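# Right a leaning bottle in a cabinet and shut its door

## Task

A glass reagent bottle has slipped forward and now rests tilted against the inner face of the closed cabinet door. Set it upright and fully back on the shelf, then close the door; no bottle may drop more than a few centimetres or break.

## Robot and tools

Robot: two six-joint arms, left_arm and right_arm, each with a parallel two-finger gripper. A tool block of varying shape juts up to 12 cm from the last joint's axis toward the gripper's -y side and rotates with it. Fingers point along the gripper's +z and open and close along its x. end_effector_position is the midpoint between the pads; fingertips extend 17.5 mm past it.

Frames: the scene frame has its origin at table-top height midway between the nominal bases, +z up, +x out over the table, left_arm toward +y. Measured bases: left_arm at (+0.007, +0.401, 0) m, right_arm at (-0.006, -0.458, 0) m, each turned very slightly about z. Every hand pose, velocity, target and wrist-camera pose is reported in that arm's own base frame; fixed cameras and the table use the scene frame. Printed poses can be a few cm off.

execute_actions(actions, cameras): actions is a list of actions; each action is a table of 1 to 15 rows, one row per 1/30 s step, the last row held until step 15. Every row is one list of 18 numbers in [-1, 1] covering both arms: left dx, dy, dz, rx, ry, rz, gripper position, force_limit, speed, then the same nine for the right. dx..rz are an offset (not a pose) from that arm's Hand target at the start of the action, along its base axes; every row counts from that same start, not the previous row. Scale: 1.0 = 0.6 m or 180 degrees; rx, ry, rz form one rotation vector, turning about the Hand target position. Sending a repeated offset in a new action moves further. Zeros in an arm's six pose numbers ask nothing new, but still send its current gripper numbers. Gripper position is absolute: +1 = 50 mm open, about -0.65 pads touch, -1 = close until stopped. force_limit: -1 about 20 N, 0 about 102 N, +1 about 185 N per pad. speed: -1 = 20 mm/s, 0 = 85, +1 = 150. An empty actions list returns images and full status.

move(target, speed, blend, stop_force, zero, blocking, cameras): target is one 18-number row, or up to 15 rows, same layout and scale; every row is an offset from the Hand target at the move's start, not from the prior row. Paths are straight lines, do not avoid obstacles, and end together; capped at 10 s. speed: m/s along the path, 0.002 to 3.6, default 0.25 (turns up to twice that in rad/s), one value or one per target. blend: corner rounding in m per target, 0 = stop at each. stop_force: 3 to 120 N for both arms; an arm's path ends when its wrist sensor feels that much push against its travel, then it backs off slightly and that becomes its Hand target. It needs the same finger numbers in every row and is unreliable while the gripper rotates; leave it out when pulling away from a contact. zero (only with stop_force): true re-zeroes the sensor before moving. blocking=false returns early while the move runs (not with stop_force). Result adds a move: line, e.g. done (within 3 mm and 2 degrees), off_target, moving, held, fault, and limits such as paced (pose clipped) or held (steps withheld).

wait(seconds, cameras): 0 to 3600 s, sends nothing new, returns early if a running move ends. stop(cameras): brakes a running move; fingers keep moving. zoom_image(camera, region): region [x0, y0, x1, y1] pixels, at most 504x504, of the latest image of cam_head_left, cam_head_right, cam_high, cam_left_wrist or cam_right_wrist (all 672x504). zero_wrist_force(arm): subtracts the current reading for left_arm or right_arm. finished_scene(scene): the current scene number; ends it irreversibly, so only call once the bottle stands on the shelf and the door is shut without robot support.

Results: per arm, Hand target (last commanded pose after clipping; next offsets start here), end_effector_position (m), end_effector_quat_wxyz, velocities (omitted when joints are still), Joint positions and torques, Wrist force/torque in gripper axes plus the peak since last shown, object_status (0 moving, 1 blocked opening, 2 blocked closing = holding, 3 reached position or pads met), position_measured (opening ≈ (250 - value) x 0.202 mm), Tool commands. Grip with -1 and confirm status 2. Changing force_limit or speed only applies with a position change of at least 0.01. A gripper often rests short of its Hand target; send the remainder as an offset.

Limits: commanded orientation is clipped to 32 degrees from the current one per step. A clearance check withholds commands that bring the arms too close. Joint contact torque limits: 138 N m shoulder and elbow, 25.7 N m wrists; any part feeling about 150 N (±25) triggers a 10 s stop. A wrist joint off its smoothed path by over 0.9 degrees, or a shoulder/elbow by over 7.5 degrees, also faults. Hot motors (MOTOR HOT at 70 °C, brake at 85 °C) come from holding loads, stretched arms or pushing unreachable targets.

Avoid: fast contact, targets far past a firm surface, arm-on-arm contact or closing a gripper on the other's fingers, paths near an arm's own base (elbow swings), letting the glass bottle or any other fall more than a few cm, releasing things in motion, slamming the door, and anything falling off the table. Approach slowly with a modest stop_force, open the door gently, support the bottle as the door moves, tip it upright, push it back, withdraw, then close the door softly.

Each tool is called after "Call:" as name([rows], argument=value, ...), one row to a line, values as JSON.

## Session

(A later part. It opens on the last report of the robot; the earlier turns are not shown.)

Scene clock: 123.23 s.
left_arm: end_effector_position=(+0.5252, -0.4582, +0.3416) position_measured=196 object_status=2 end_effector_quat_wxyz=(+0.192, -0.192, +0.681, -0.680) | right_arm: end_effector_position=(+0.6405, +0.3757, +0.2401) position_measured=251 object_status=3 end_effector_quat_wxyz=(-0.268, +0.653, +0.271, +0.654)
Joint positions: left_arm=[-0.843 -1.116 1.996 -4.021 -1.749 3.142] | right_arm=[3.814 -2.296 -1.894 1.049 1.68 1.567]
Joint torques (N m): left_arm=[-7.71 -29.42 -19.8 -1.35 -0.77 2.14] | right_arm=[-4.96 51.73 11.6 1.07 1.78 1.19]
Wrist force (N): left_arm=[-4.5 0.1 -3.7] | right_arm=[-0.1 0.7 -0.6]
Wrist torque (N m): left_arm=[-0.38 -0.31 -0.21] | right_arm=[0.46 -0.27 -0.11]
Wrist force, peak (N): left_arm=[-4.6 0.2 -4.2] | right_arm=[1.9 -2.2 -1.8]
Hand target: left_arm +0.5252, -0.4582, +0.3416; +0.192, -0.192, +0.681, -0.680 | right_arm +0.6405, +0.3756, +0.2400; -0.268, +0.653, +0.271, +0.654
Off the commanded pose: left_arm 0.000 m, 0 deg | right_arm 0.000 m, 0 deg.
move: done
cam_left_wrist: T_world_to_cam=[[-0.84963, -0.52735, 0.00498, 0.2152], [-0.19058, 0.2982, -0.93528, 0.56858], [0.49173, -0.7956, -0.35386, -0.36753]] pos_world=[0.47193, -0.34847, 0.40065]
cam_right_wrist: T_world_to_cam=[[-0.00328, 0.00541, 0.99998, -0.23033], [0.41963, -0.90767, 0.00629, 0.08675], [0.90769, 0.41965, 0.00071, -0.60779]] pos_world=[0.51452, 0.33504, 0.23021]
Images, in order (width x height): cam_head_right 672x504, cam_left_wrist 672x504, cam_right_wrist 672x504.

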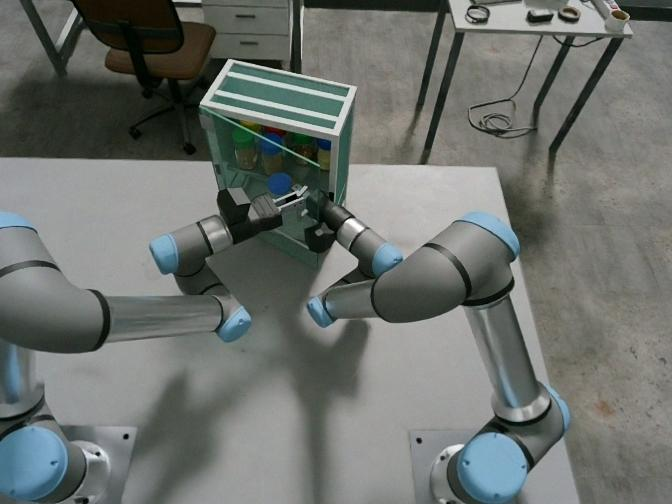

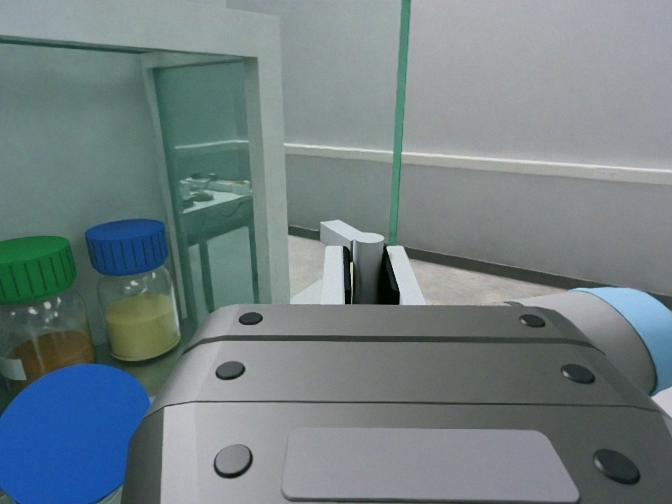

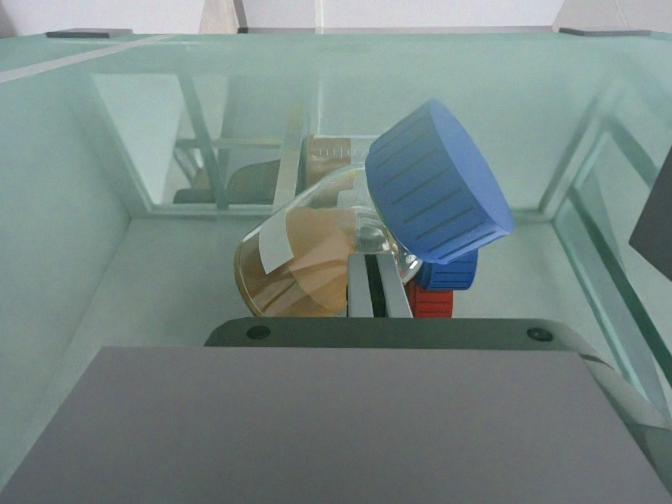

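Call:
move([
  [-0.0118,0.0105,0,0,0,-0.0111,-1,-0.6,0,-0.0517,-0.0095,-0.04,0,0,0.1056,-1,-0.5,1],
], speed=0.05)

Call:
move(target=[0,0,0,0,0,0,-1,-0.6,0,0.0192,0.062,0,0,0,0,-1,-0.5,1], speed=0.02, stop_force=4, cameras=["cam_left_wrist","cam_right_wrist","cam_head_right"])

Call:
zoom_image(camera="cam_head_right", region=[220, 100, 380, 220])

Scene clock: 127.67 s.
left_arm: end_effector_position=(+0.5181, -0.4519, +0.3416) position_measured=196 object_status=2 end_effector_quat_wxyz=(+0.180, -0.180, +0.684, -0.684) | right_arm: end_effector_position=(+0.6096, +0.3699, +0.2160) position_measured=251 object_status=3 end_effector_quat_wxyz=(-0.372, +0.600, +0.375, +0.601) end_effector_velocity=(+0.001, +0.000, +0.000) end_effector_angular_velocity=(+0.000, +0.001, -0.005)
Joint positions: left_arm=[-0.825 -1.125 2.011 -4.028 -1.802 3.142] | right_arm=[3.675 -2.371 -1.832 1.061 2.151 1.567]
Joint velocities: left_arm=[within noise] | right_arm=[0.001 0.001 -0.001 0 -0.006 0.001]
Joint torques (N m): left_arm=[0.34 -41.84 -13.23 -3.74 -1.03 2.29] | right_arm=[8.77 56.05 5.94 1.05 -1.5 -0.67]
Wrist force (N): left_arm=[-2.9 -0.2 -3.3] | right_arm=[0.5 0.8 1.0]
Wrist torque (N m): left_arm=[-0.36 -0.27 -0.21] | right_arm=[0.47 -0.30 -0.10]
Wrist force, peak (N): left_arm=[-7.0 -1.7 -4.9] | right_arm=[0.4 0.9 1.2]
Hand target: left_arm +0.5181, -0.4519, +0.3416; +0.180, -0.180, +0.684, -0.684 | right_arm +0.6095, +0.3699, +0.2160; -0.372, +0.600, +0.375, +0.601
Off the commanded pose: left_arm 0.000 m, 0 deg | right_arm 0.000 m, 0 deg.
move: done

Scene clock: 130.73 s.
left_arm: end_effector_position=(+0.5181, -0.4519, +0.3416) position_measured=196 object_status=2 end_effector_quat_wxyz=(+0.180, -0.180, +0.684, -0.684) | right_arm: end_effector_position=(+0.6210, +0.4071, +0.2160) position_measured=251 object_status=3 end_effector_quat_wxyz=(-0.372, +0.600, +0.375, +0.601)
Joint positions: left_arm=[-0.825 -1.125 2.011 -4.028 -1.802 3.142] | right_arm=[3.725 -2.398 -1.761 1.017 2.101 1.567]
Joint torques (N m): left_arm=[-3.42 -30.84 -22.53 -1.25 0.23 2.19] | right_arm=[-10.23 61.71 6.93 3.88 1.05 0.39]
Wrist force (N): left_arm=[-2.9 -0.3 -3.1] | right_arm=[0.0 -1.6 -0.3]
Wrist torque (N m): left_arm=[-0.39 -0.32 -0.21] | right_arm=[0.45 -0.25 -0.12]
Wrist force, peak (N): left_arm=[-2.9 -0.1 -3.6] | right_arm=[0.4 -2.2 -1.1]
Hand target: left_arm +0.5181, -0.4519, +0.3416; +0.180, -0.180, +0.684, -0.684 | right_arm +0.6210, +0.4071, +0.2160; -0.372, +0.600, +0.375, +0.601
Off the commanded pose: left_arm 0.000 m, 0 deg | right_arm 0.000 m, 0 deg.
move: done
cam_left_wrist: T_world_to_cam=[[-0.86749, -0.49743, 0.00498, 0.2353], [-0.18007, 0.30466, -0.93529, 0.56279], [0.46372, -0.81225, -0.35386, -0.35196]] pos_world=[0.46867, -0.34029, 0.40065]
cam_right_wrist: T_world_to_cam=[[-0.00486, 0.00405, 0.99998, -0.20503], [0.69236, -0.72152, 0.00629, -0.12151], [0.72153, 0.69238, 0.00071, -0.59867]] pos_world=[0.51509, 0.32766, 0.20621]
Images, in order (width x height): cam_head_right 672x504, cam_left_wrist 672x504, cam_right_wrist 672x504.

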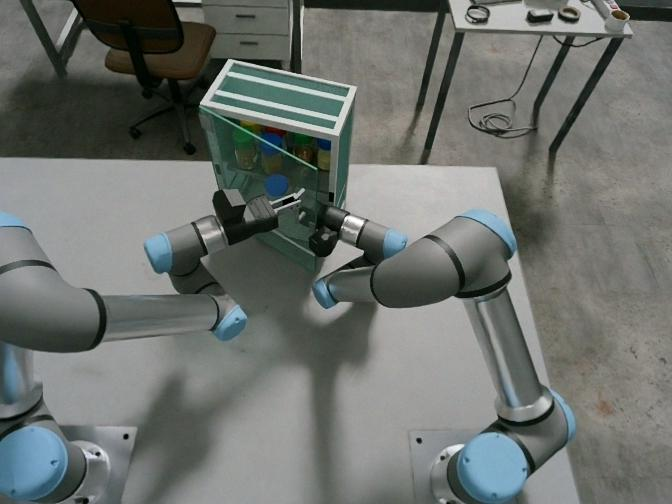

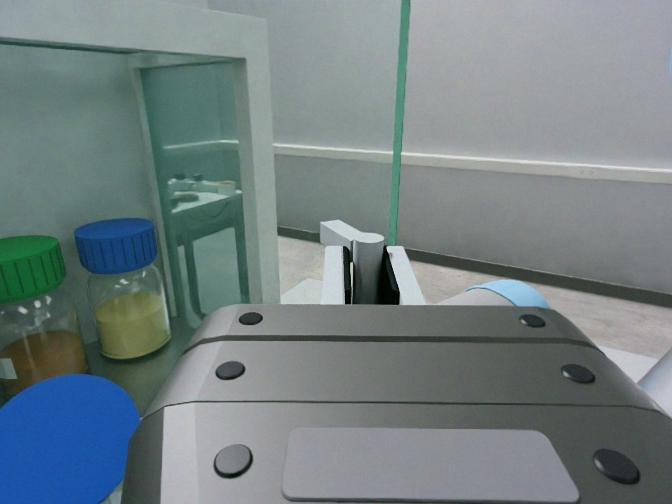

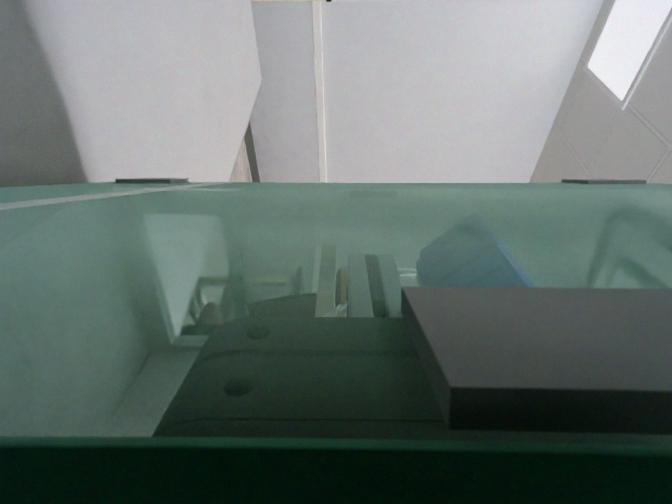

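Scaled by 3.150 from the camera's image (finer frame: 960x720).

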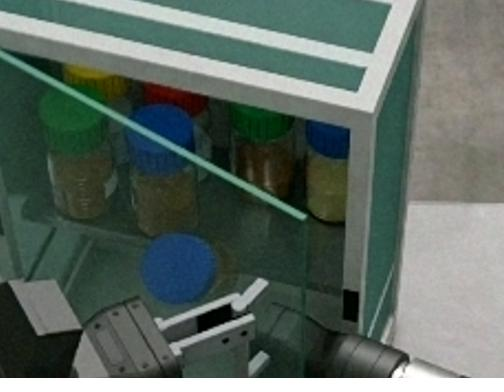

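Call:
move(target=[0,0,0,0,0,0,-1,-0.6,0,0.035,-0.0108,0.0133,0,0,0,-1,-0.5,1], speed=0.02, stop_force=10, cameras=["cam_left_wrist","cam_right_wrist","cam_head_right"])

Call:
zoom_image(camera="cam_head_right", region=[220, 100, 380, 220])

Scene clock: 133.20 s.
left_arm: end_effector_position=(+0.5181, -0.4519, +0.3416) position_measured=196 object_status=2 end_effector_quat_wxyz=(+0.180, -0.180, +0.684, -0.684) | right_arm: end_effector_position=(+0.6420, +0.4006, +0.2240) position_measured=251 object_status=3 end_effector_quat_wxyz=(-0.372, +0.600, +0.375, +0.601)
Joint positions: left_arm=[-0.825 -1.125 2.011 -4.028 -1.802 3.142] | right_arm=[3.693 -2.406 -1.704 0.968 2.132 1.567]
Joint torques (N m): left_arm=[-3.01 -31.31 -22.21 -1.69 0.08 2.22] | right_arm=[8.85 59.4 8.01 3.92 -1.23 -0.78]
Wrist force (N): left_arm=[-3.1 -0.1 -3.5] | right_arm=[-0.6 0.7 -0.8]
Wrist torque (N m): left_arm=[-0.37 -0.25 -0.22] | right_arm=[0.44 -0.25 -0.10]
Wrist force, peak (N): left_arm=[-3.1 0.0 -3.6] | right_arm=[1.0 -3.6 -1.1]
Hand target: left_arm +0.5181, -0.4519, +0.3416; +0.180, -0.180, +0.684, -0.684 | right_arm +0.6420, +0.4006, +0.2240; -0.372, +0.600, +0.375, +0.601
Off the commanded pose: left_arm 0.000 m, 0 deg | right_arm 0.000 m, 0 deg.
move: done
cam_left_wrist: T_world_to_cam=[[-0.86749, -0.49743, 0.00498, 0.2353], [-0.18007, 0.30466, -0.93529, 0.56279], [0.46372, -0.81225, -0.35386, -0.35196]] pos_world=[0.46867, -0.34029, 0.40065]
cam_right_wrist: T_world_to_cam=[[-0.00486, 0.00405, 0.99998, -0.2129], [0.69236, -0.72152, 0.00629, -0.14079], [0.72153, 0.69238, 0.00071, -0.60933]] pos_world=[0.53609, 0.32116, 0.21421]
Images, in order (width x height): cam_head_right 672x504, cam_left_wrist 672x504, cam_right_wrist 672x504.

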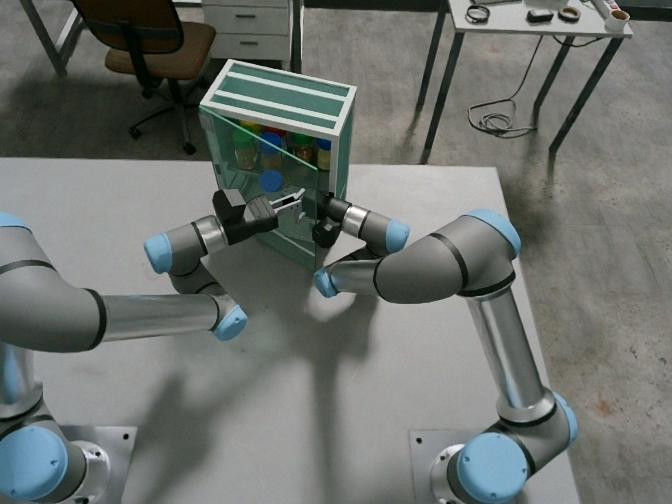

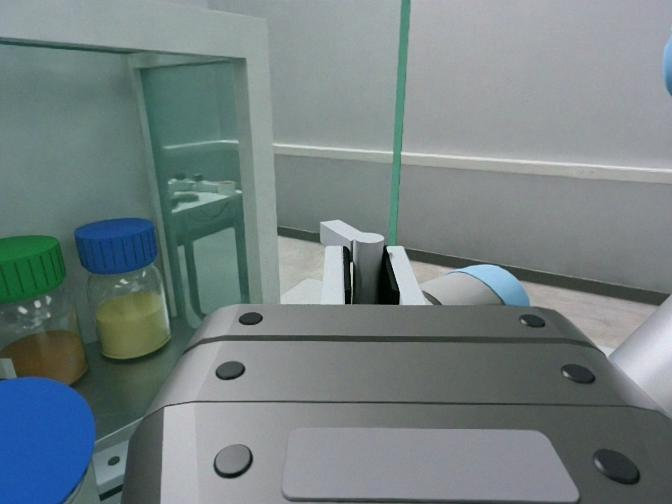

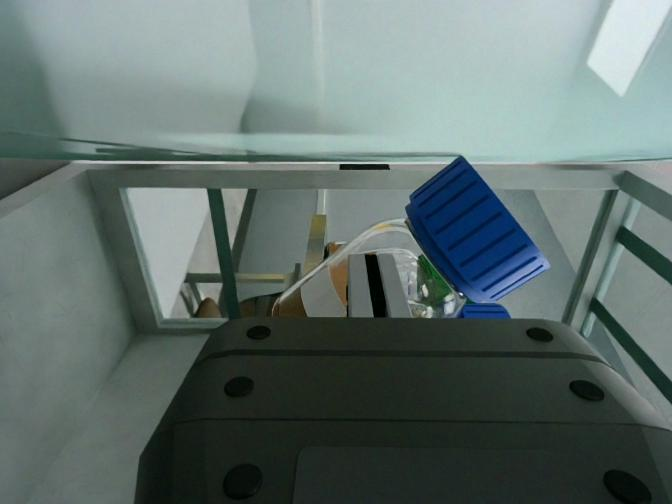

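Scaled by 3.150 from the camera's image (finer frame: 960x720).

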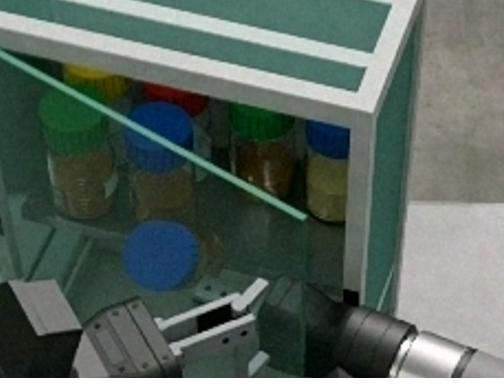

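Call:
move([
  [0,0,0,0,0,0,-1,-0.6,0,0.002,0.015,0.01,0,0,0,-1,-0.5,1],
  [0,0,0,0,0,0,-1,-0.6,0,0.004,0.019,0.07,0,0,0,-1,-0.5,1],
], speed=0.02, stop_force=10, cameras=["cam_left_wrist","cam_right_wrist","cam_head_right"])

Call:
zoom_image(camera="cam_head_right", region=[220, 100, 380, 220])

Scene clock: 135.20 s.
left_arm: end_effector_position=(+0.5181, -0.4519, +0.3416) position_measured=196 object_status=2 end_effector_quat_wxyz=(+0.180, -0.180, +0.684, -0.684) | right_arm: end_effector_position=(+0.6421, +0.4019, +0.2248) position_measured=251 object_status=3 end_effector_quat_wxyz=(-0.372, +0.600, +0.375, +0.601)
Joint positions: left_arm=[-0.825 -1.125 2.011 -4.028 -1.802 3.142] | right_arm=[3.695 -2.406 -1.702 0.966 2.13 1.567]
Joint torques (N m): left_arm=[-2.71 -31.14 -22.19 -1.27 -1.24 2.23] | right_arm=[-6.34 45.16 10.44 2.92 0.52 1.42]
Wrist force (N): left_arm=[-0.1 -0.3 -3.2] | right_arm=[-2.1 -0.8 -9.6]
Wrist torque (N m): left_arm=[-0.34 -0.27 -0.21] | right_arm=[0.95 0.17 -0.34]
Wrist force, peak (N): left_arm=[-3.2 -2.8 -15.7] | right_arm=[-17.4 2.4 -52.3]
Hand target: left_arm +0.5181, -0.4519, +0.3416; +0.180, -0.180, +0.684, -0.684 | right_arm +0.6421, +0.4019, +0.2248; -0.372, +0.600, +0.375, +0.601 (not the last commanded pose)
Off the commanded pose: left_arm 0.000 m, 0 deg | right_arm 0.043 m, 0 deg.
move: contact (right_arm); path passed 0 of 2 targets
cam_left_wrist: T_world_to_cam=[[-0.86749, -0.49743, 0.00498, 0.2353], [-0.18007, 0.30466, -0.93529, 0.56279], [0.46372, -0.81225, -0.35386, -0.35196]] pos_world=[0.46867, -0.34029, 0.40065]
cam_right_wrist: T_world_to_cam=[[-0.00479, 0.00411, 0.99998, -0.21377], [0.69242, -0.72147, 0.00629, -0.14004], [0.72148, 0.69243, 0.00061, -0.61034]] pos_world=[0.53629, 0.32246, 0.21501]
Images, in order (width x height): cam_head_right 672x504, cam_left_wrist 672x504, cam_right_wrist 672x504.

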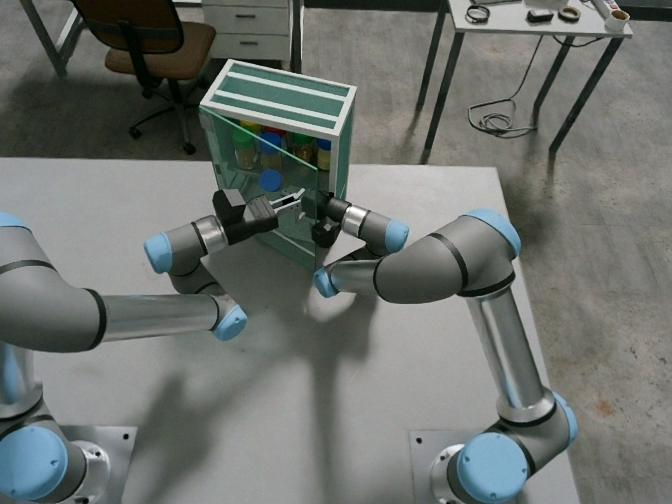

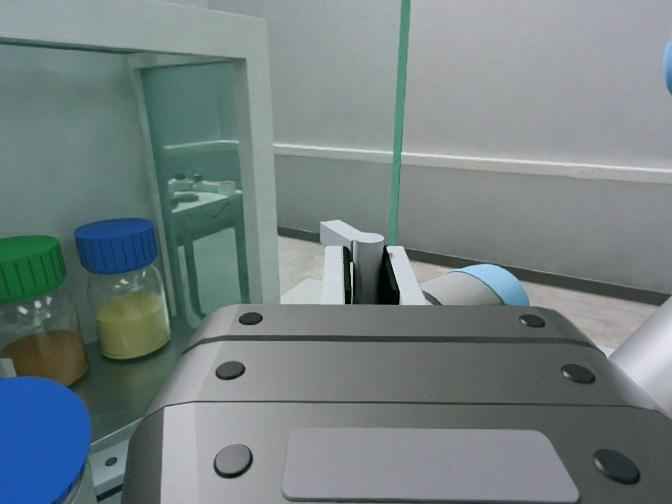

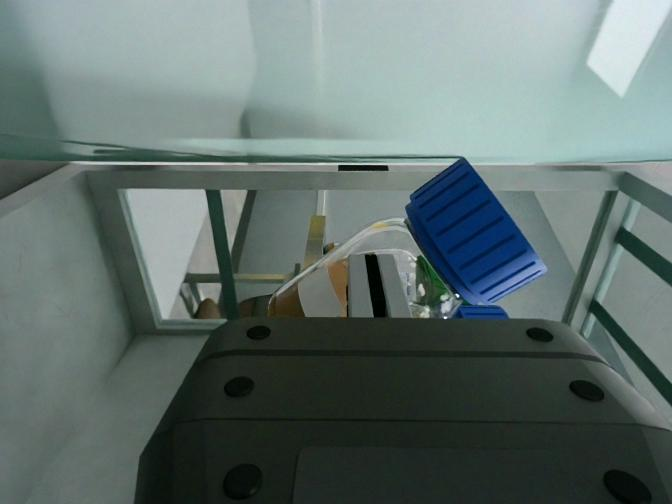

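Scaled by 3.150 from the camera's image (finer frame: 960x720).

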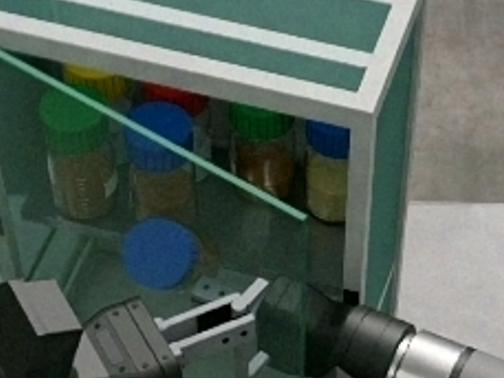

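Call:
move([
  [0,0,0,0,0,0,-1,-0.6,0,0.002,-0.006,0,0,0,0,-1,-0.5,1],
  [0,0,0,0,0,0,-1,-0.6,0,0.002,-0.006,0.07,0,0,0,-1,-0.5,1],
], speed=0.03, cameras=["cam_left_wrist","cam_right_wrist","cam_head_right"])

Call:
zoom_image(camera="cam_head_right", region=[220, 100, 380, 220])

Scene clock: 137.40 s.
left_arm: end_effector_position=(+0.5181, -0.4519, +0.3416) position_measured=196 object_status=2 end_effector_quat_wxyz=(+0.180, -0.180, +0.684, -0.684) | right_arm: end_effector_position=(+0.6433, +0.3983, +0.2669) position_measured=251 object_status=3 end_effector_quat_wxyz=(-0.372, +0.600, +0.375, +0.601)
Joint positions: left_arm=[-0.825 -1.125 2.011 -4.028 -1.802 3.142] | right_arm=[3.688 -2.326 -1.706 0.89 2.137 1.567]
Joint torques (N m): left_arm=[-2.93 -30.94 -21.55 -1.31 -2.18 2.05] | right_arm=[8.3 43.2 18.02 4.28 -0.99 0.51]
Wrist force (N): left_arm=[0.7 0.0 -2.7] | right_arm=[0.7 0.9 -1.0]
Wrist torque (N m): left_arm=[-0.37 -0.32 -0.20] | right_arm=[0.49 -0.38 -0.10]
Wrist force, peak (N): left_arm=[0.6 -0.4 -3.4] | right_arm=[-2.3 -1.2 -9.7]
Hand target: left_arm +0.5181, -0.4519, +0.3416; +0.180, -0.180, +0.684, -0.684 | right_arm +0.6433, +0.3983, +0.2668; -0.372, +0.600, +0.375, +0.601
Off the commanded pose: left_arm 0.000 m, 0 deg | right_arm 0.000 m, 0 deg.
move: done
cam_left_wrist: T_world_to_cam=[[-0.86749, -0.49743, 0.00498, 0.2353], [-0.18007, 0.30466, -0.93529, 0.56279], [0.46372, -0.81225, -0.35386, -0.35196]] pos_world=[0.46867, -0.34029, 0.40065]
cam_right_wrist: T_world_to_cam=[[-0.00472, 0.00418, 0.99998, -0.25591], [0.69236, -0.72152, 0.00629, -0.14362], [0.72153, 0.69238, 0.00051, -0.60865]] pos_world=[0.53739, 0.31886, 0.25711]
Images, in order (width x height): cam_head_right 672x504, cam_left_wrist 672x504, cam_right_wrist 672x504.

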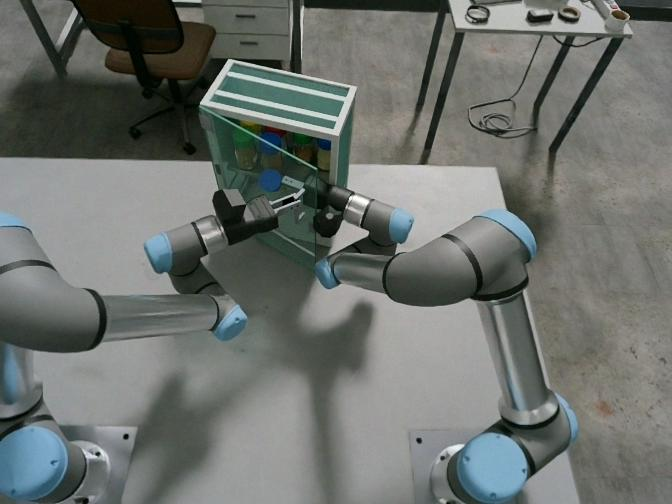

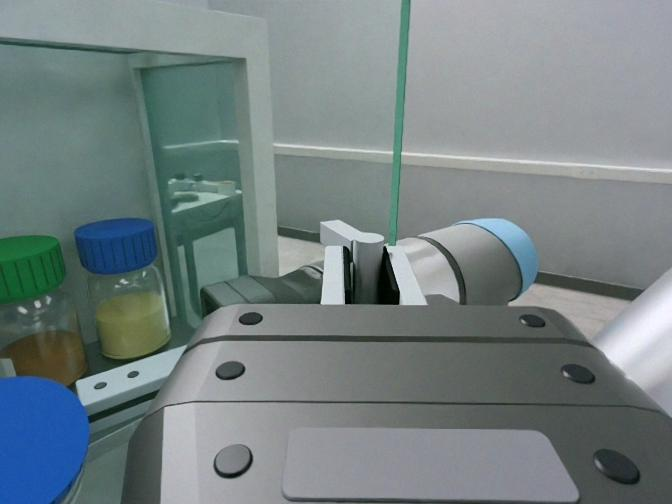

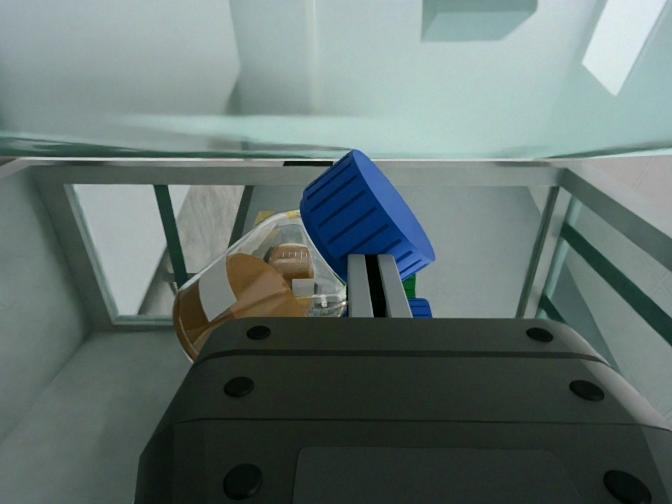

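Scaled by 3.150 from the camera's image (finer frame: 960x720).

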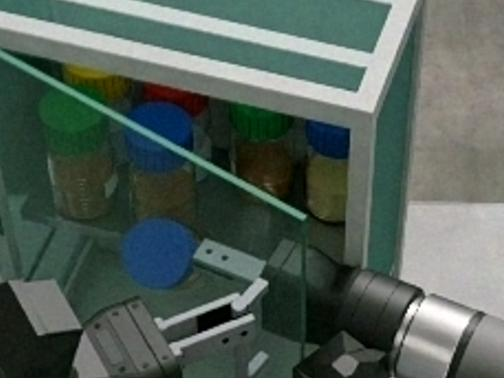

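Call:
move([
  [0,0,0,0,0,0,-1,-0.6,0,-0.022,-0.045,0,0,0,0.0,-1,-0.5,1],
  [-0.0113,0.0108,0,0,0,-0.0111,-1,-0.6,0,-0.0572,-0.03,-0.0913,0,0,0.0278,-1,-0.5,1],
], speed=0.06)

Call:
move(target=[0,0,0,0,0,0,-1,-0.6,0,0.0287,0.0818,0,0,0,0,-1,-0.5,1], speed=0.03, stop_force=5, cameras=["cam_left_wrist","cam_right_wrist","cam_head_right"])

Call:
zoom_image(camera="cam_head_right", region=[220, 100, 380, 220])

Scene clock: 139.93 s.
left_arm: end_effector_position=(+0.5113, -0.4454, +0.3416) position_measured=196 object_status=2 end_effector_quat_wxyz=(+0.168, -0.168, +0.687, -0.687) | right_arm: end_effector_position=(+0.6090, +0.3804, +0.2119) position_measured=251 object_status=3 end_effector_quat_wxyz=(-0.398, +0.583, +0.401, +0.584) end_effector_velocity=(+0.001, -0.001, +0.003) end_effector_angular_velocity=(+0.000, +0.000, -0.003)
Joint positions: left_arm=[-0.806 -1.132 2.024 -4.033 -1.856 3.142] | right_arm=[3.657 -2.404 -1.767 1.029 2.256 1.567]
Joint velocities: left_arm=[within noise] | right_arm=[-0.001 0.005 0 -0.005 -0.003 0]
Joint torques (N m): left_arm=[-2.41 -36.66 -18.62 -3.19 1.38 2.34] | right_arm=[7.8 63.69 15.08 -0.05 -1.54 0.55]
Wrist force (N): left_arm=[1.5 -0.2 -1.9] | right_arm=[1.1 0.9 0.2]
Wrist torque (N m): left_arm=[-0.37 -0.30 -0.21] | right_arm=[0.48 -0.41 -0.10]
Wrist force, peak (N): left_arm=[-3.7 -1.6 -3.4] | right_arm=[1.9 1.3 0.3]
Hand target: left_arm +0.5113, -0.4454, +0.3416; +0.168, -0.168, +0.687, -0.687 | right_arm +0.6090, +0.3803, +0.2120; -0.398, +0.583, +0.401, +0.584
Off the commanded pose: left_arm 0.000 m, 0 deg | right_arm 0.000 m, 0 deg.
move: done

Scene clock: 142.53 s.
left_arm: end_effector_position=(+0.5113, -0.4454, +0.3416) position_measured=196 object_status=2 end_effector_quat_wxyz=(+0.168, -0.168, +0.687, -0.687) | right_arm: end_effector_position=(+0.6233, +0.4212, +0.2120) position_measured=251 object_status=3 end_effector_quat_wxyz=(-0.398, +0.583, +0.401, +0.584)
Joint positions: left_arm=[-0.806 -1.132 2.024 -4.033 -1.856 3.142] | right_arm=[3.709 -2.437 -1.682 0.977 2.204 1.567]
Joint torques (N m): left_arm=[-3.95 -30.88 -21.89 -1.23 -0.72 2.1] | right_arm=[-5.58 62.05 8.19 2.69 0.95 0.64]
Wrist force (N): left_arm=[5.6 0.9 -3.7] | right_arm=[2.3 1.0 -9.0]
Wrist torque (N m): left_arm=[-0.37 -0.28 -0.20] | right_arm=[1.08 -0.27 0.09]
Wrist force, peak (N): left_arm=[3.2 1.5 -23.3] | right_arm=[-3.6 -9.8 -99.1]
Hand target: left_arm +0.5113, -0.4454, +0.3416; +0.168, -0.168, +0.687, -0.687 | right_arm +0.6233, +0.4212, +0.2120; -0.398, +0.583, +0.401, +0.584 (not the last commanded pose)
Off the commanded pose: left_arm 0.000 m, 0 deg | right_arm 0.009 m, 0 deg.
move: contact (right_arm)
cam_left_wrist: T_world_to_cam=[[-0.8843, -0.4669, 0.00501, 0.2548], [-0.16937, 0.31074, -0.93529, 0.55685], [0.43512, -0.82792, -0.35386, -0.33596]] pos_world=[0.46581, -0.33221, 0.40065]
cam_right_wrist: T_world_to_cam=[[-0.0052, 0.00361, 0.99998, -0.20068], [0.75269, -0.65835, 0.00629, -0.17713], [0.65836, 0.75271, 0.00071, -0.5962]] pos_world=[0.52479, 0.33287, 0.20221]
Images, in order (width x height): cam_head_right 672x504, cam_left_wrist 672x504, cam_right_wrist 672x504.

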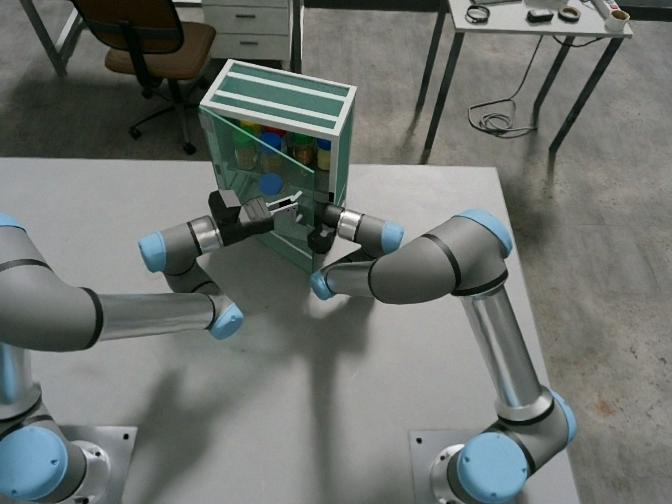

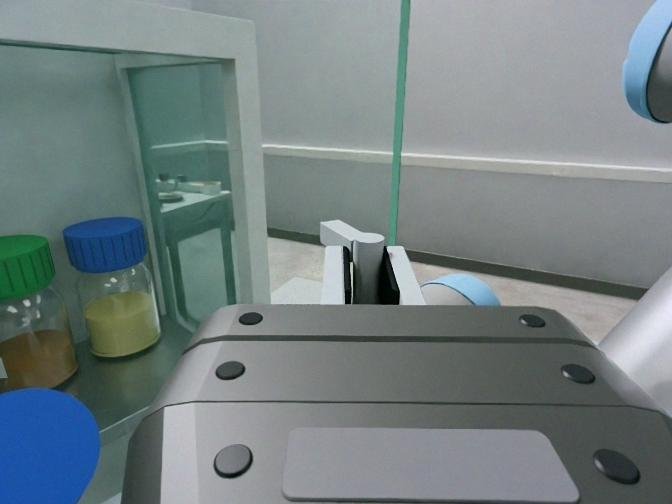

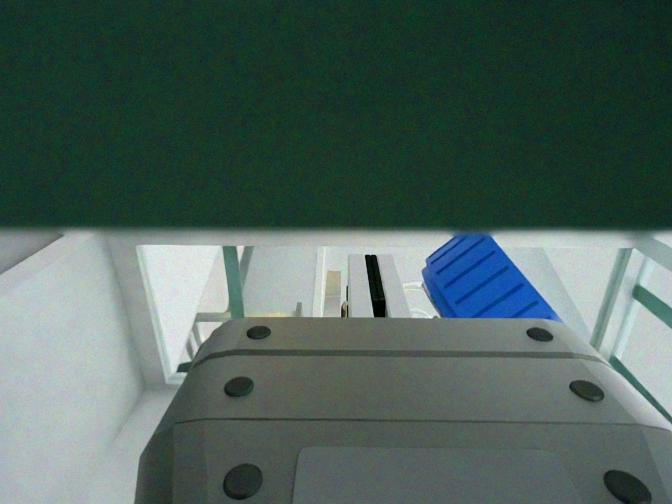

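Scaled by 3.150 from the camera's image (finer frame: 960x720).

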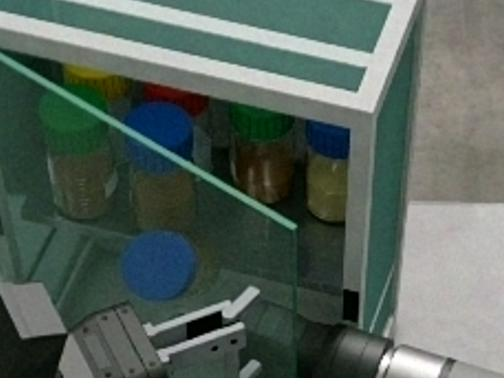

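Call:
move([
  [0,0,0,0,0,0,-1,-0.6,0,-0.06,-0.1555,0,0,0,0,-1,-0.5,1],
  [0,0,0,0,0,0,-1,-0.6,0,-0.072,-0.187,0.005,-0.18,-0.4665,0,-1,-0.5,1],
], speed=[0.15,0.5])

Call:
move(target=[0,0,0,0,0,0,-1,-0.6,0,0.0774,0.201,0,0,0,0,-1,-0.5,1], speed=0.04, stop_force=5, cameras=["cam_left_wrist","cam_right_wrist","cam_head_right"])

Call:
zoom_image(camera="cam_head_right", region=[220, 100, 380, 220])

Scene clock: 146.13 s.
left_arm: end_effector_position=(+0.5113, -0.4454, +0.3416) position_measured=196 object_status=2 end_effector_quat_wxyz=(+0.168, -0.168, +0.687, -0.687) | right_arm: end_effector_position=(+0.5801, +0.3090, +0.2150) position_measured=251 object_status=3 end_effector_quat_wxyz=(+0.131, +0.128, +0.695, +0.696)
Joint positions: left_arm=[-0.806 -1.132 2.024 -4.033 -1.856 3.142] | right_arm=[3.554 -2.347 -1.901 1.11 2.361 -0.001]
Joint torques (N m): left_arm=[-3.15 -33.62 -20.21 -1.35 -0.92 2.19] | right_arm=[2.39 47.03 16.59 3.46 -0.61 -0.76]
Wrist force (N): left_arm=[4.4 -0.4 -0.9] | right_arm=[-1.9 3.1 2.9]
Wrist torque (N m): left_arm=[-0.40 -0.25 -0.21] | right_arm=[0.90 0.23 0.18]
Wrist force, peak (N): left_arm=[5.6 1.0 -3.7] | right_arm=[2.6 0.8 -8.9]
Hand target: left_arm +0.5113, -0.4454, +0.3416; +0.168, -0.168, +0.687, -0.687 | right_arm +0.5801, +0.3090, +0.2150; +0.131, +0.128, +0.695, +0.696
Off the commanded pose: left_arm 0.000 m, 0 deg | right_arm 0.000 m, 0 deg.
move: done

Scene clock: 150.47 s.
left_arm: end_effector_position=(+0.5113, -0.4454, +0.3416) position_measured=196 object_status=2 end_effector_quat_wxyz=(+0.168, -0.168, +0.687, -0.687) | right_arm: end_effector_position=(+0.6266, +0.4296, +0.2150) position_measured=251 object_status=3 end_effector_quat_wxyz=(+0.131, +0.128, +0.695, +0.696)
Joint positions: left_arm=[-0.806 -1.132 2.024 -4.033 -1.856 3.142] | right_arm=[3.718 -2.442 -1.661 0.963 2.196 -0.002]
Joint torques (N m): left_arm=[-1.01 -37.97 -18.39 -1.13 -0.88 1.96] | right_arm=[-8.5 65.97 7.53 3.92 1.55 -1.36]
Wrist force (N): left_arm=[4.6 -0.2 -1.4] | right_arm=[-1.6 3.0 3.0]
Wrist torque (N m): left_arm=[-0.37 -0.27 -0.21] | right_arm=[0.87 0.18 0.25]
Wrist force, peak (N): left_arm=[4.8 -0.4 -1.1] | right_arm=[-1.8 3.1 3.6]
Hand target: left_arm +0.5113, -0.4454, +0.3416; +0.168, -0.168, +0.687, -0.687 | right_arm +0.6266, +0.4296, +0.2150; +0.131, +0.128, +0.695, +0.696
Off the commanded pose: left_arm 0.000 m, 0 deg | right_arm 0.000 m, 0 deg.
move: done
cam_left_wrist: T_world_to_cam=[[-0.8843, -0.4669, 0.00501, 0.2548], [-0.16937, 0.31074, -0.93529, 0.55685], [0.43512, -0.82792, -0.35386, -0.33596]] pos_world=[0.46581, -0.33221, 0.40065]
cam_right_wrist: T_world_to_cam=[[-0.93238, 0.36142, -0.0062, 0.43988], [-0.1295, -0.31797, 0.93922, 0.03194], [0.33748, 0.87651, 0.34327, -0.53042]] pos_world=[0.59328, 0.31609, 0.15481]
Images, in order (width x height): cam_head_right 672x504, cam_left_wrist 672x504, cam_right_wrist 672x504.

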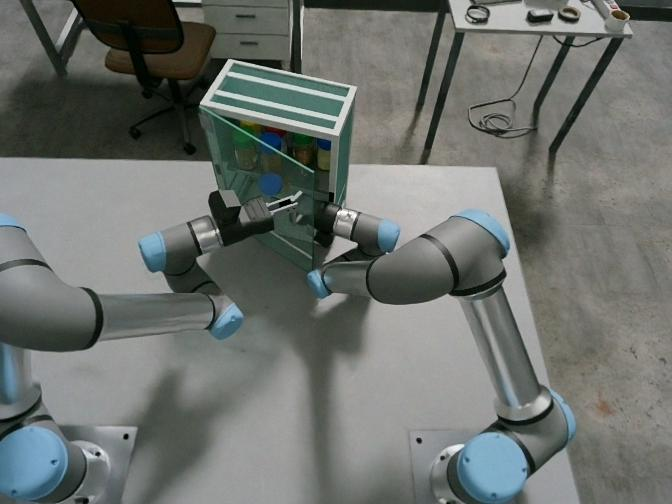

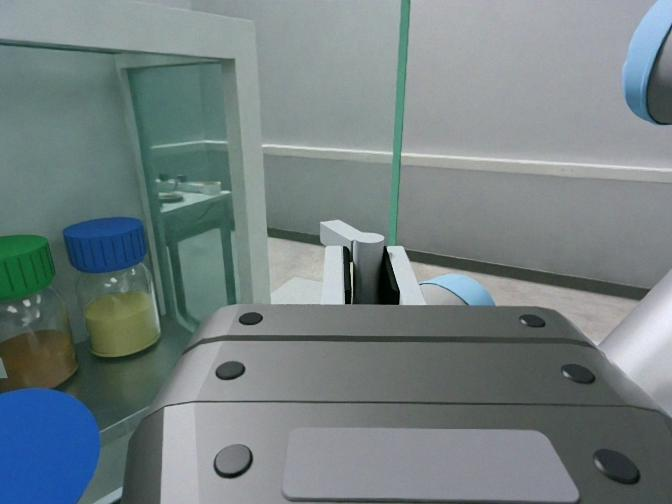

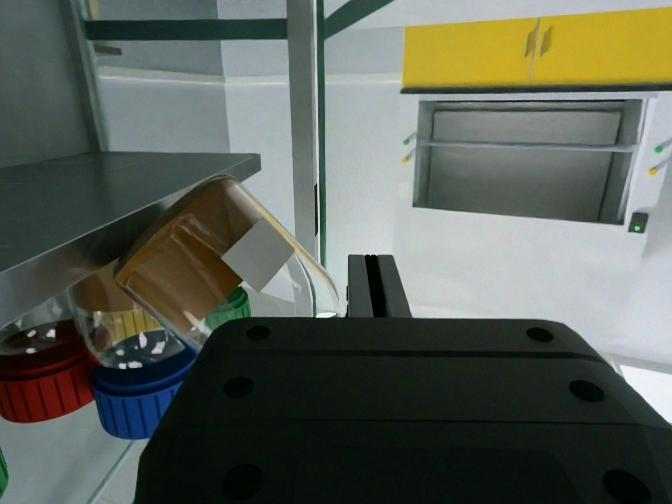

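Scaled by 3.150 from the camera's image (finer frame: 960x720).

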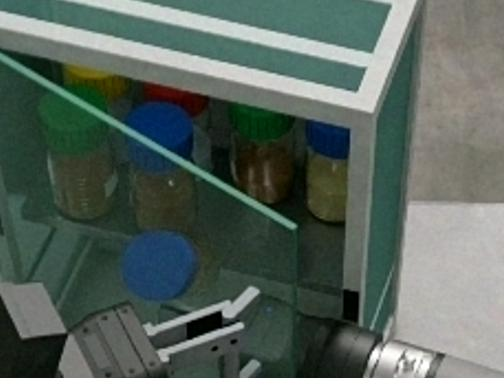

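Call:
move([
  [0,0,0,0,0,0,-1,-0.6,0,0.0242,-0.0105,0.058,0,0,-0.0556,-1,-0.5,1],
], speed=0.03, cameras=["cam_left_wrist","cam_right_wrist","cam_head_right"])

Call:
zoom_image(camera="cam_head_right", region=[220, 100, 380, 220])

Scene clock: 153.97 s.
left_arm: end_effector_position=(+0.5113, -0.4454, +0.3416) position_measured=196 object_status=2 end_effector_quat_wxyz=(+0.168, -0.168, +0.687, -0.687) | right_arm: end_effector_position=(+0.6410, +0.4234, +0.2498) position_measured=251 object_status=3 end_effector_quat_wxyz=(+0.191, +0.188, +0.681, +0.681)
Joint positions: left_arm=[-0.806 -1.132 2.024 -4.033 -1.856 3.142] | right_arm=[3.767 -2.346 -1.734 0.94 1.973 -0.003]
Joint torques (N m): left_arm=[-0.29 -40.49 -16.36 -1.33 -0.76 2.01] | right_arm=[-3.62 46.55 20.58 1.71 1.31 -1.41]
Wrist force (N): left_arm=[4.4 0.0 -0.5] | right_arm=[-1.2 2.5 2.2]
Wrist torque (N m): left_arm=[-0.35 -0.28 -0.21] | right_arm=[0.83 0.24 0.32]
Wrist force, peak (N): left_arm=[4.8 -0.3 -1.1] | right_arm=[1.7 3.7 2.8]
Hand target: left_arm +0.5113, -0.4454, +0.3416; +0.168, -0.168, +0.687, -0.687 | right_arm +0.6411, +0.4233, +0.2498; +0.191, +0.188, +0.681, +0.681
Off the commanded pose: left_arm 0.000 m, 0 deg | right_arm 0.000 m, 0 deg.
move: done
cam_left_wrist: T_world_to_cam=[[-0.8843, -0.4669, 0.00501, 0.2548], [-0.16937, 0.31074, -0.93529, 0.55685], [0.43512, -0.82792, -0.35386, -0.33596]] pos_world=[0.46581, -0.33221, 0.40065]
cam_right_wrist: T_world_to_cam=[[-0.8554, 0.51792, -0.00618, 0.34021], [-0.18271, -0.29056, 0.93925, 0.02154], [0.48467, 0.80457, 0.34317, -0.60567]] pos_world=[0.5885, 0.31736, 0.18971]
Images, in order (width x height): cam_head_right 672x504, cam_left_wrist 672x504, cam_right_wrist 672x504.

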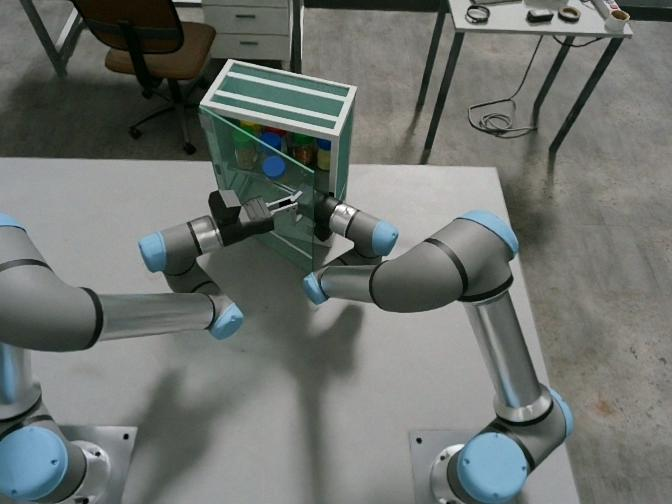

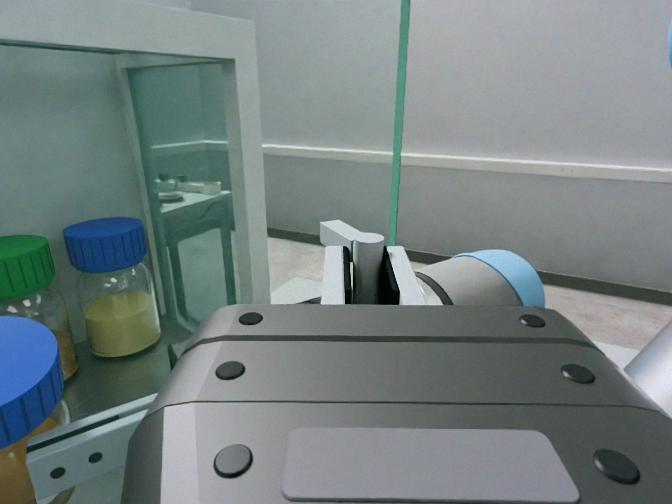

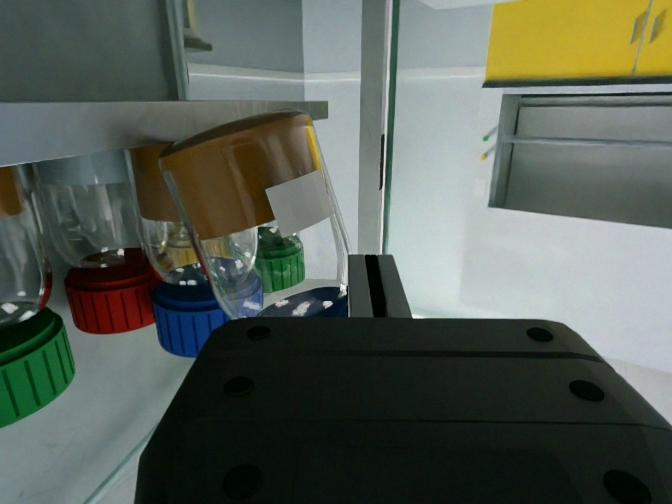

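Scaled by 3.150 from the camera's image (finer frame: 960x720).

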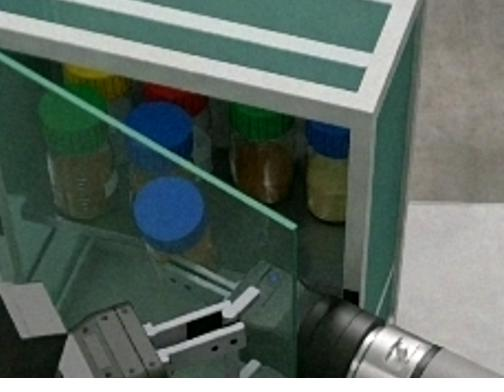

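Call:
move([
  [-0.0618,0.0762,0,0,0,-0.0694,-1,-0.6,0,0,0,0,0,0,0,-1,-0.5,1],
  [-0.1058,0.1638,0,0,0,-0.1389,-1,-0.6,0,0,0,0,0,0,0,-1,-0.5,1],
], speed=0.06, blend=0.01, cameras=["cam_left_wrist","cam_right_wrist","cam_head_right"])

Call:
zoom_image(camera="cam_head_right", region=[220, 100, 380, 220])

Scene clock: 158.13 s.
left_arm: end_effector_position=(+0.4461, -0.3472, +0.3416) position_measured=196 object_status=2 end_effector_quat_wxyz=(+0.013, -0.013, +0.707, -0.707) | right_arm: end_effector_position=(+0.6411, +0.4233, +0.2498) position_measured=251 object_status=3 end_effector_quat_wxyz=(+0.191, +0.188, +0.681, +0.681)
Joint positions: left_arm=[-0.503 -1.135 2.029 -4.035 -2.602 3.143] | right_arm=[3.767 -2.346 -1.733 0.94 1.973 -0.003]
Joint torques (N m): left_arm=[18.17 -32.01 -14.54 2.12 13.67 2.04] | right_arm=[-9.12 42.71 25.7 4.17 0.52 -1.08]
Wrist force (N): left_arm=[50.3 -3.7 17.4] | right_arm=[-0.6 2.7 2.3]
Wrist torque (N m): left_arm=[-0.33 -0.26 -0.19] | right_arm=[0.82 0.19 0.32]
Wrist force, peak (N): left_arm=[51.8 -4.0 17.9] | right_arm=[-1.0 3.2 2.8]
Hand target: left_arm +0.4479, -0.3471, +0.3416; +0.016, -0.015, +0.707, -0.707 | right_arm +0.6411, +0.4233, +0.2498; +0.191, +0.188, +0.681, +0.681
Off the commanded pose: left_arm 0.002 m, 0 deg | right_arm 0.000 m, 0 deg.
move: done
cam_left_wrist: T_world_to_cam=[[-0.99909, -0.04231, 0.00499, 0.44164], [-0.01964, 0.35336, -0.93528, 0.46326], [0.03781, -0.93453, -0.35387, -0.08597]] pos_world=[0.45359, -0.22536, 0.40065]
cam_right_wrist: T_world_to_cam=[[-0.85539, 0.51795, -0.00626, 0.34026], [-0.18282, -0.29058, 0.93922, 0.02169], [0.48465, 0.80454, 0.34326, -0.60555]] pos_world=[0.5885, 0.31726, 0.18961]
Images, in order (width x height): cam_head_right 672x504, cam_left_wrist 672x504, cam_right_wrist 672x504.

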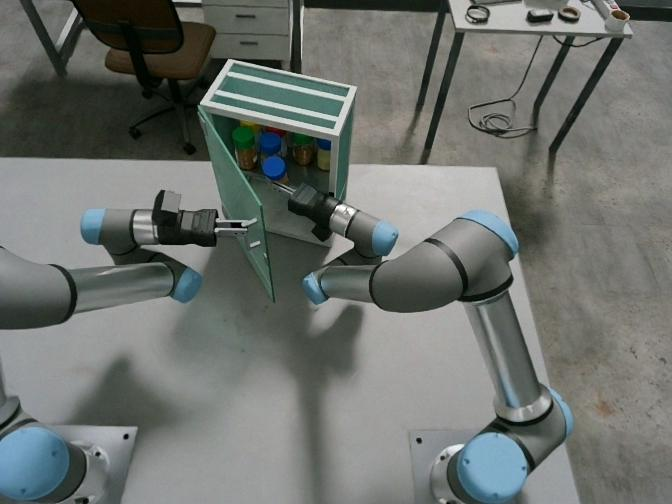

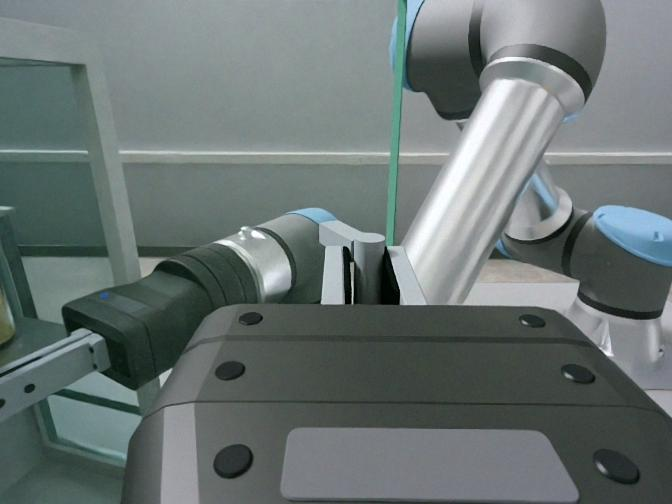

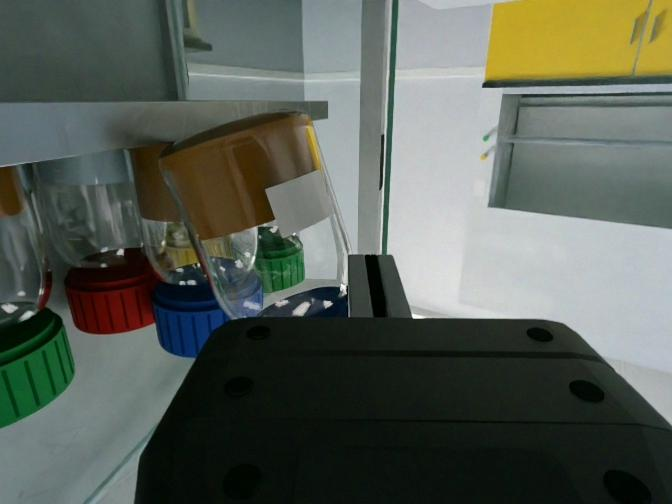

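Scaled by 3.150 from the camera's image (finer frame: 960x720).

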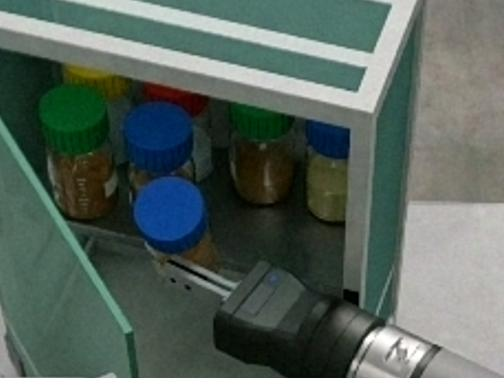

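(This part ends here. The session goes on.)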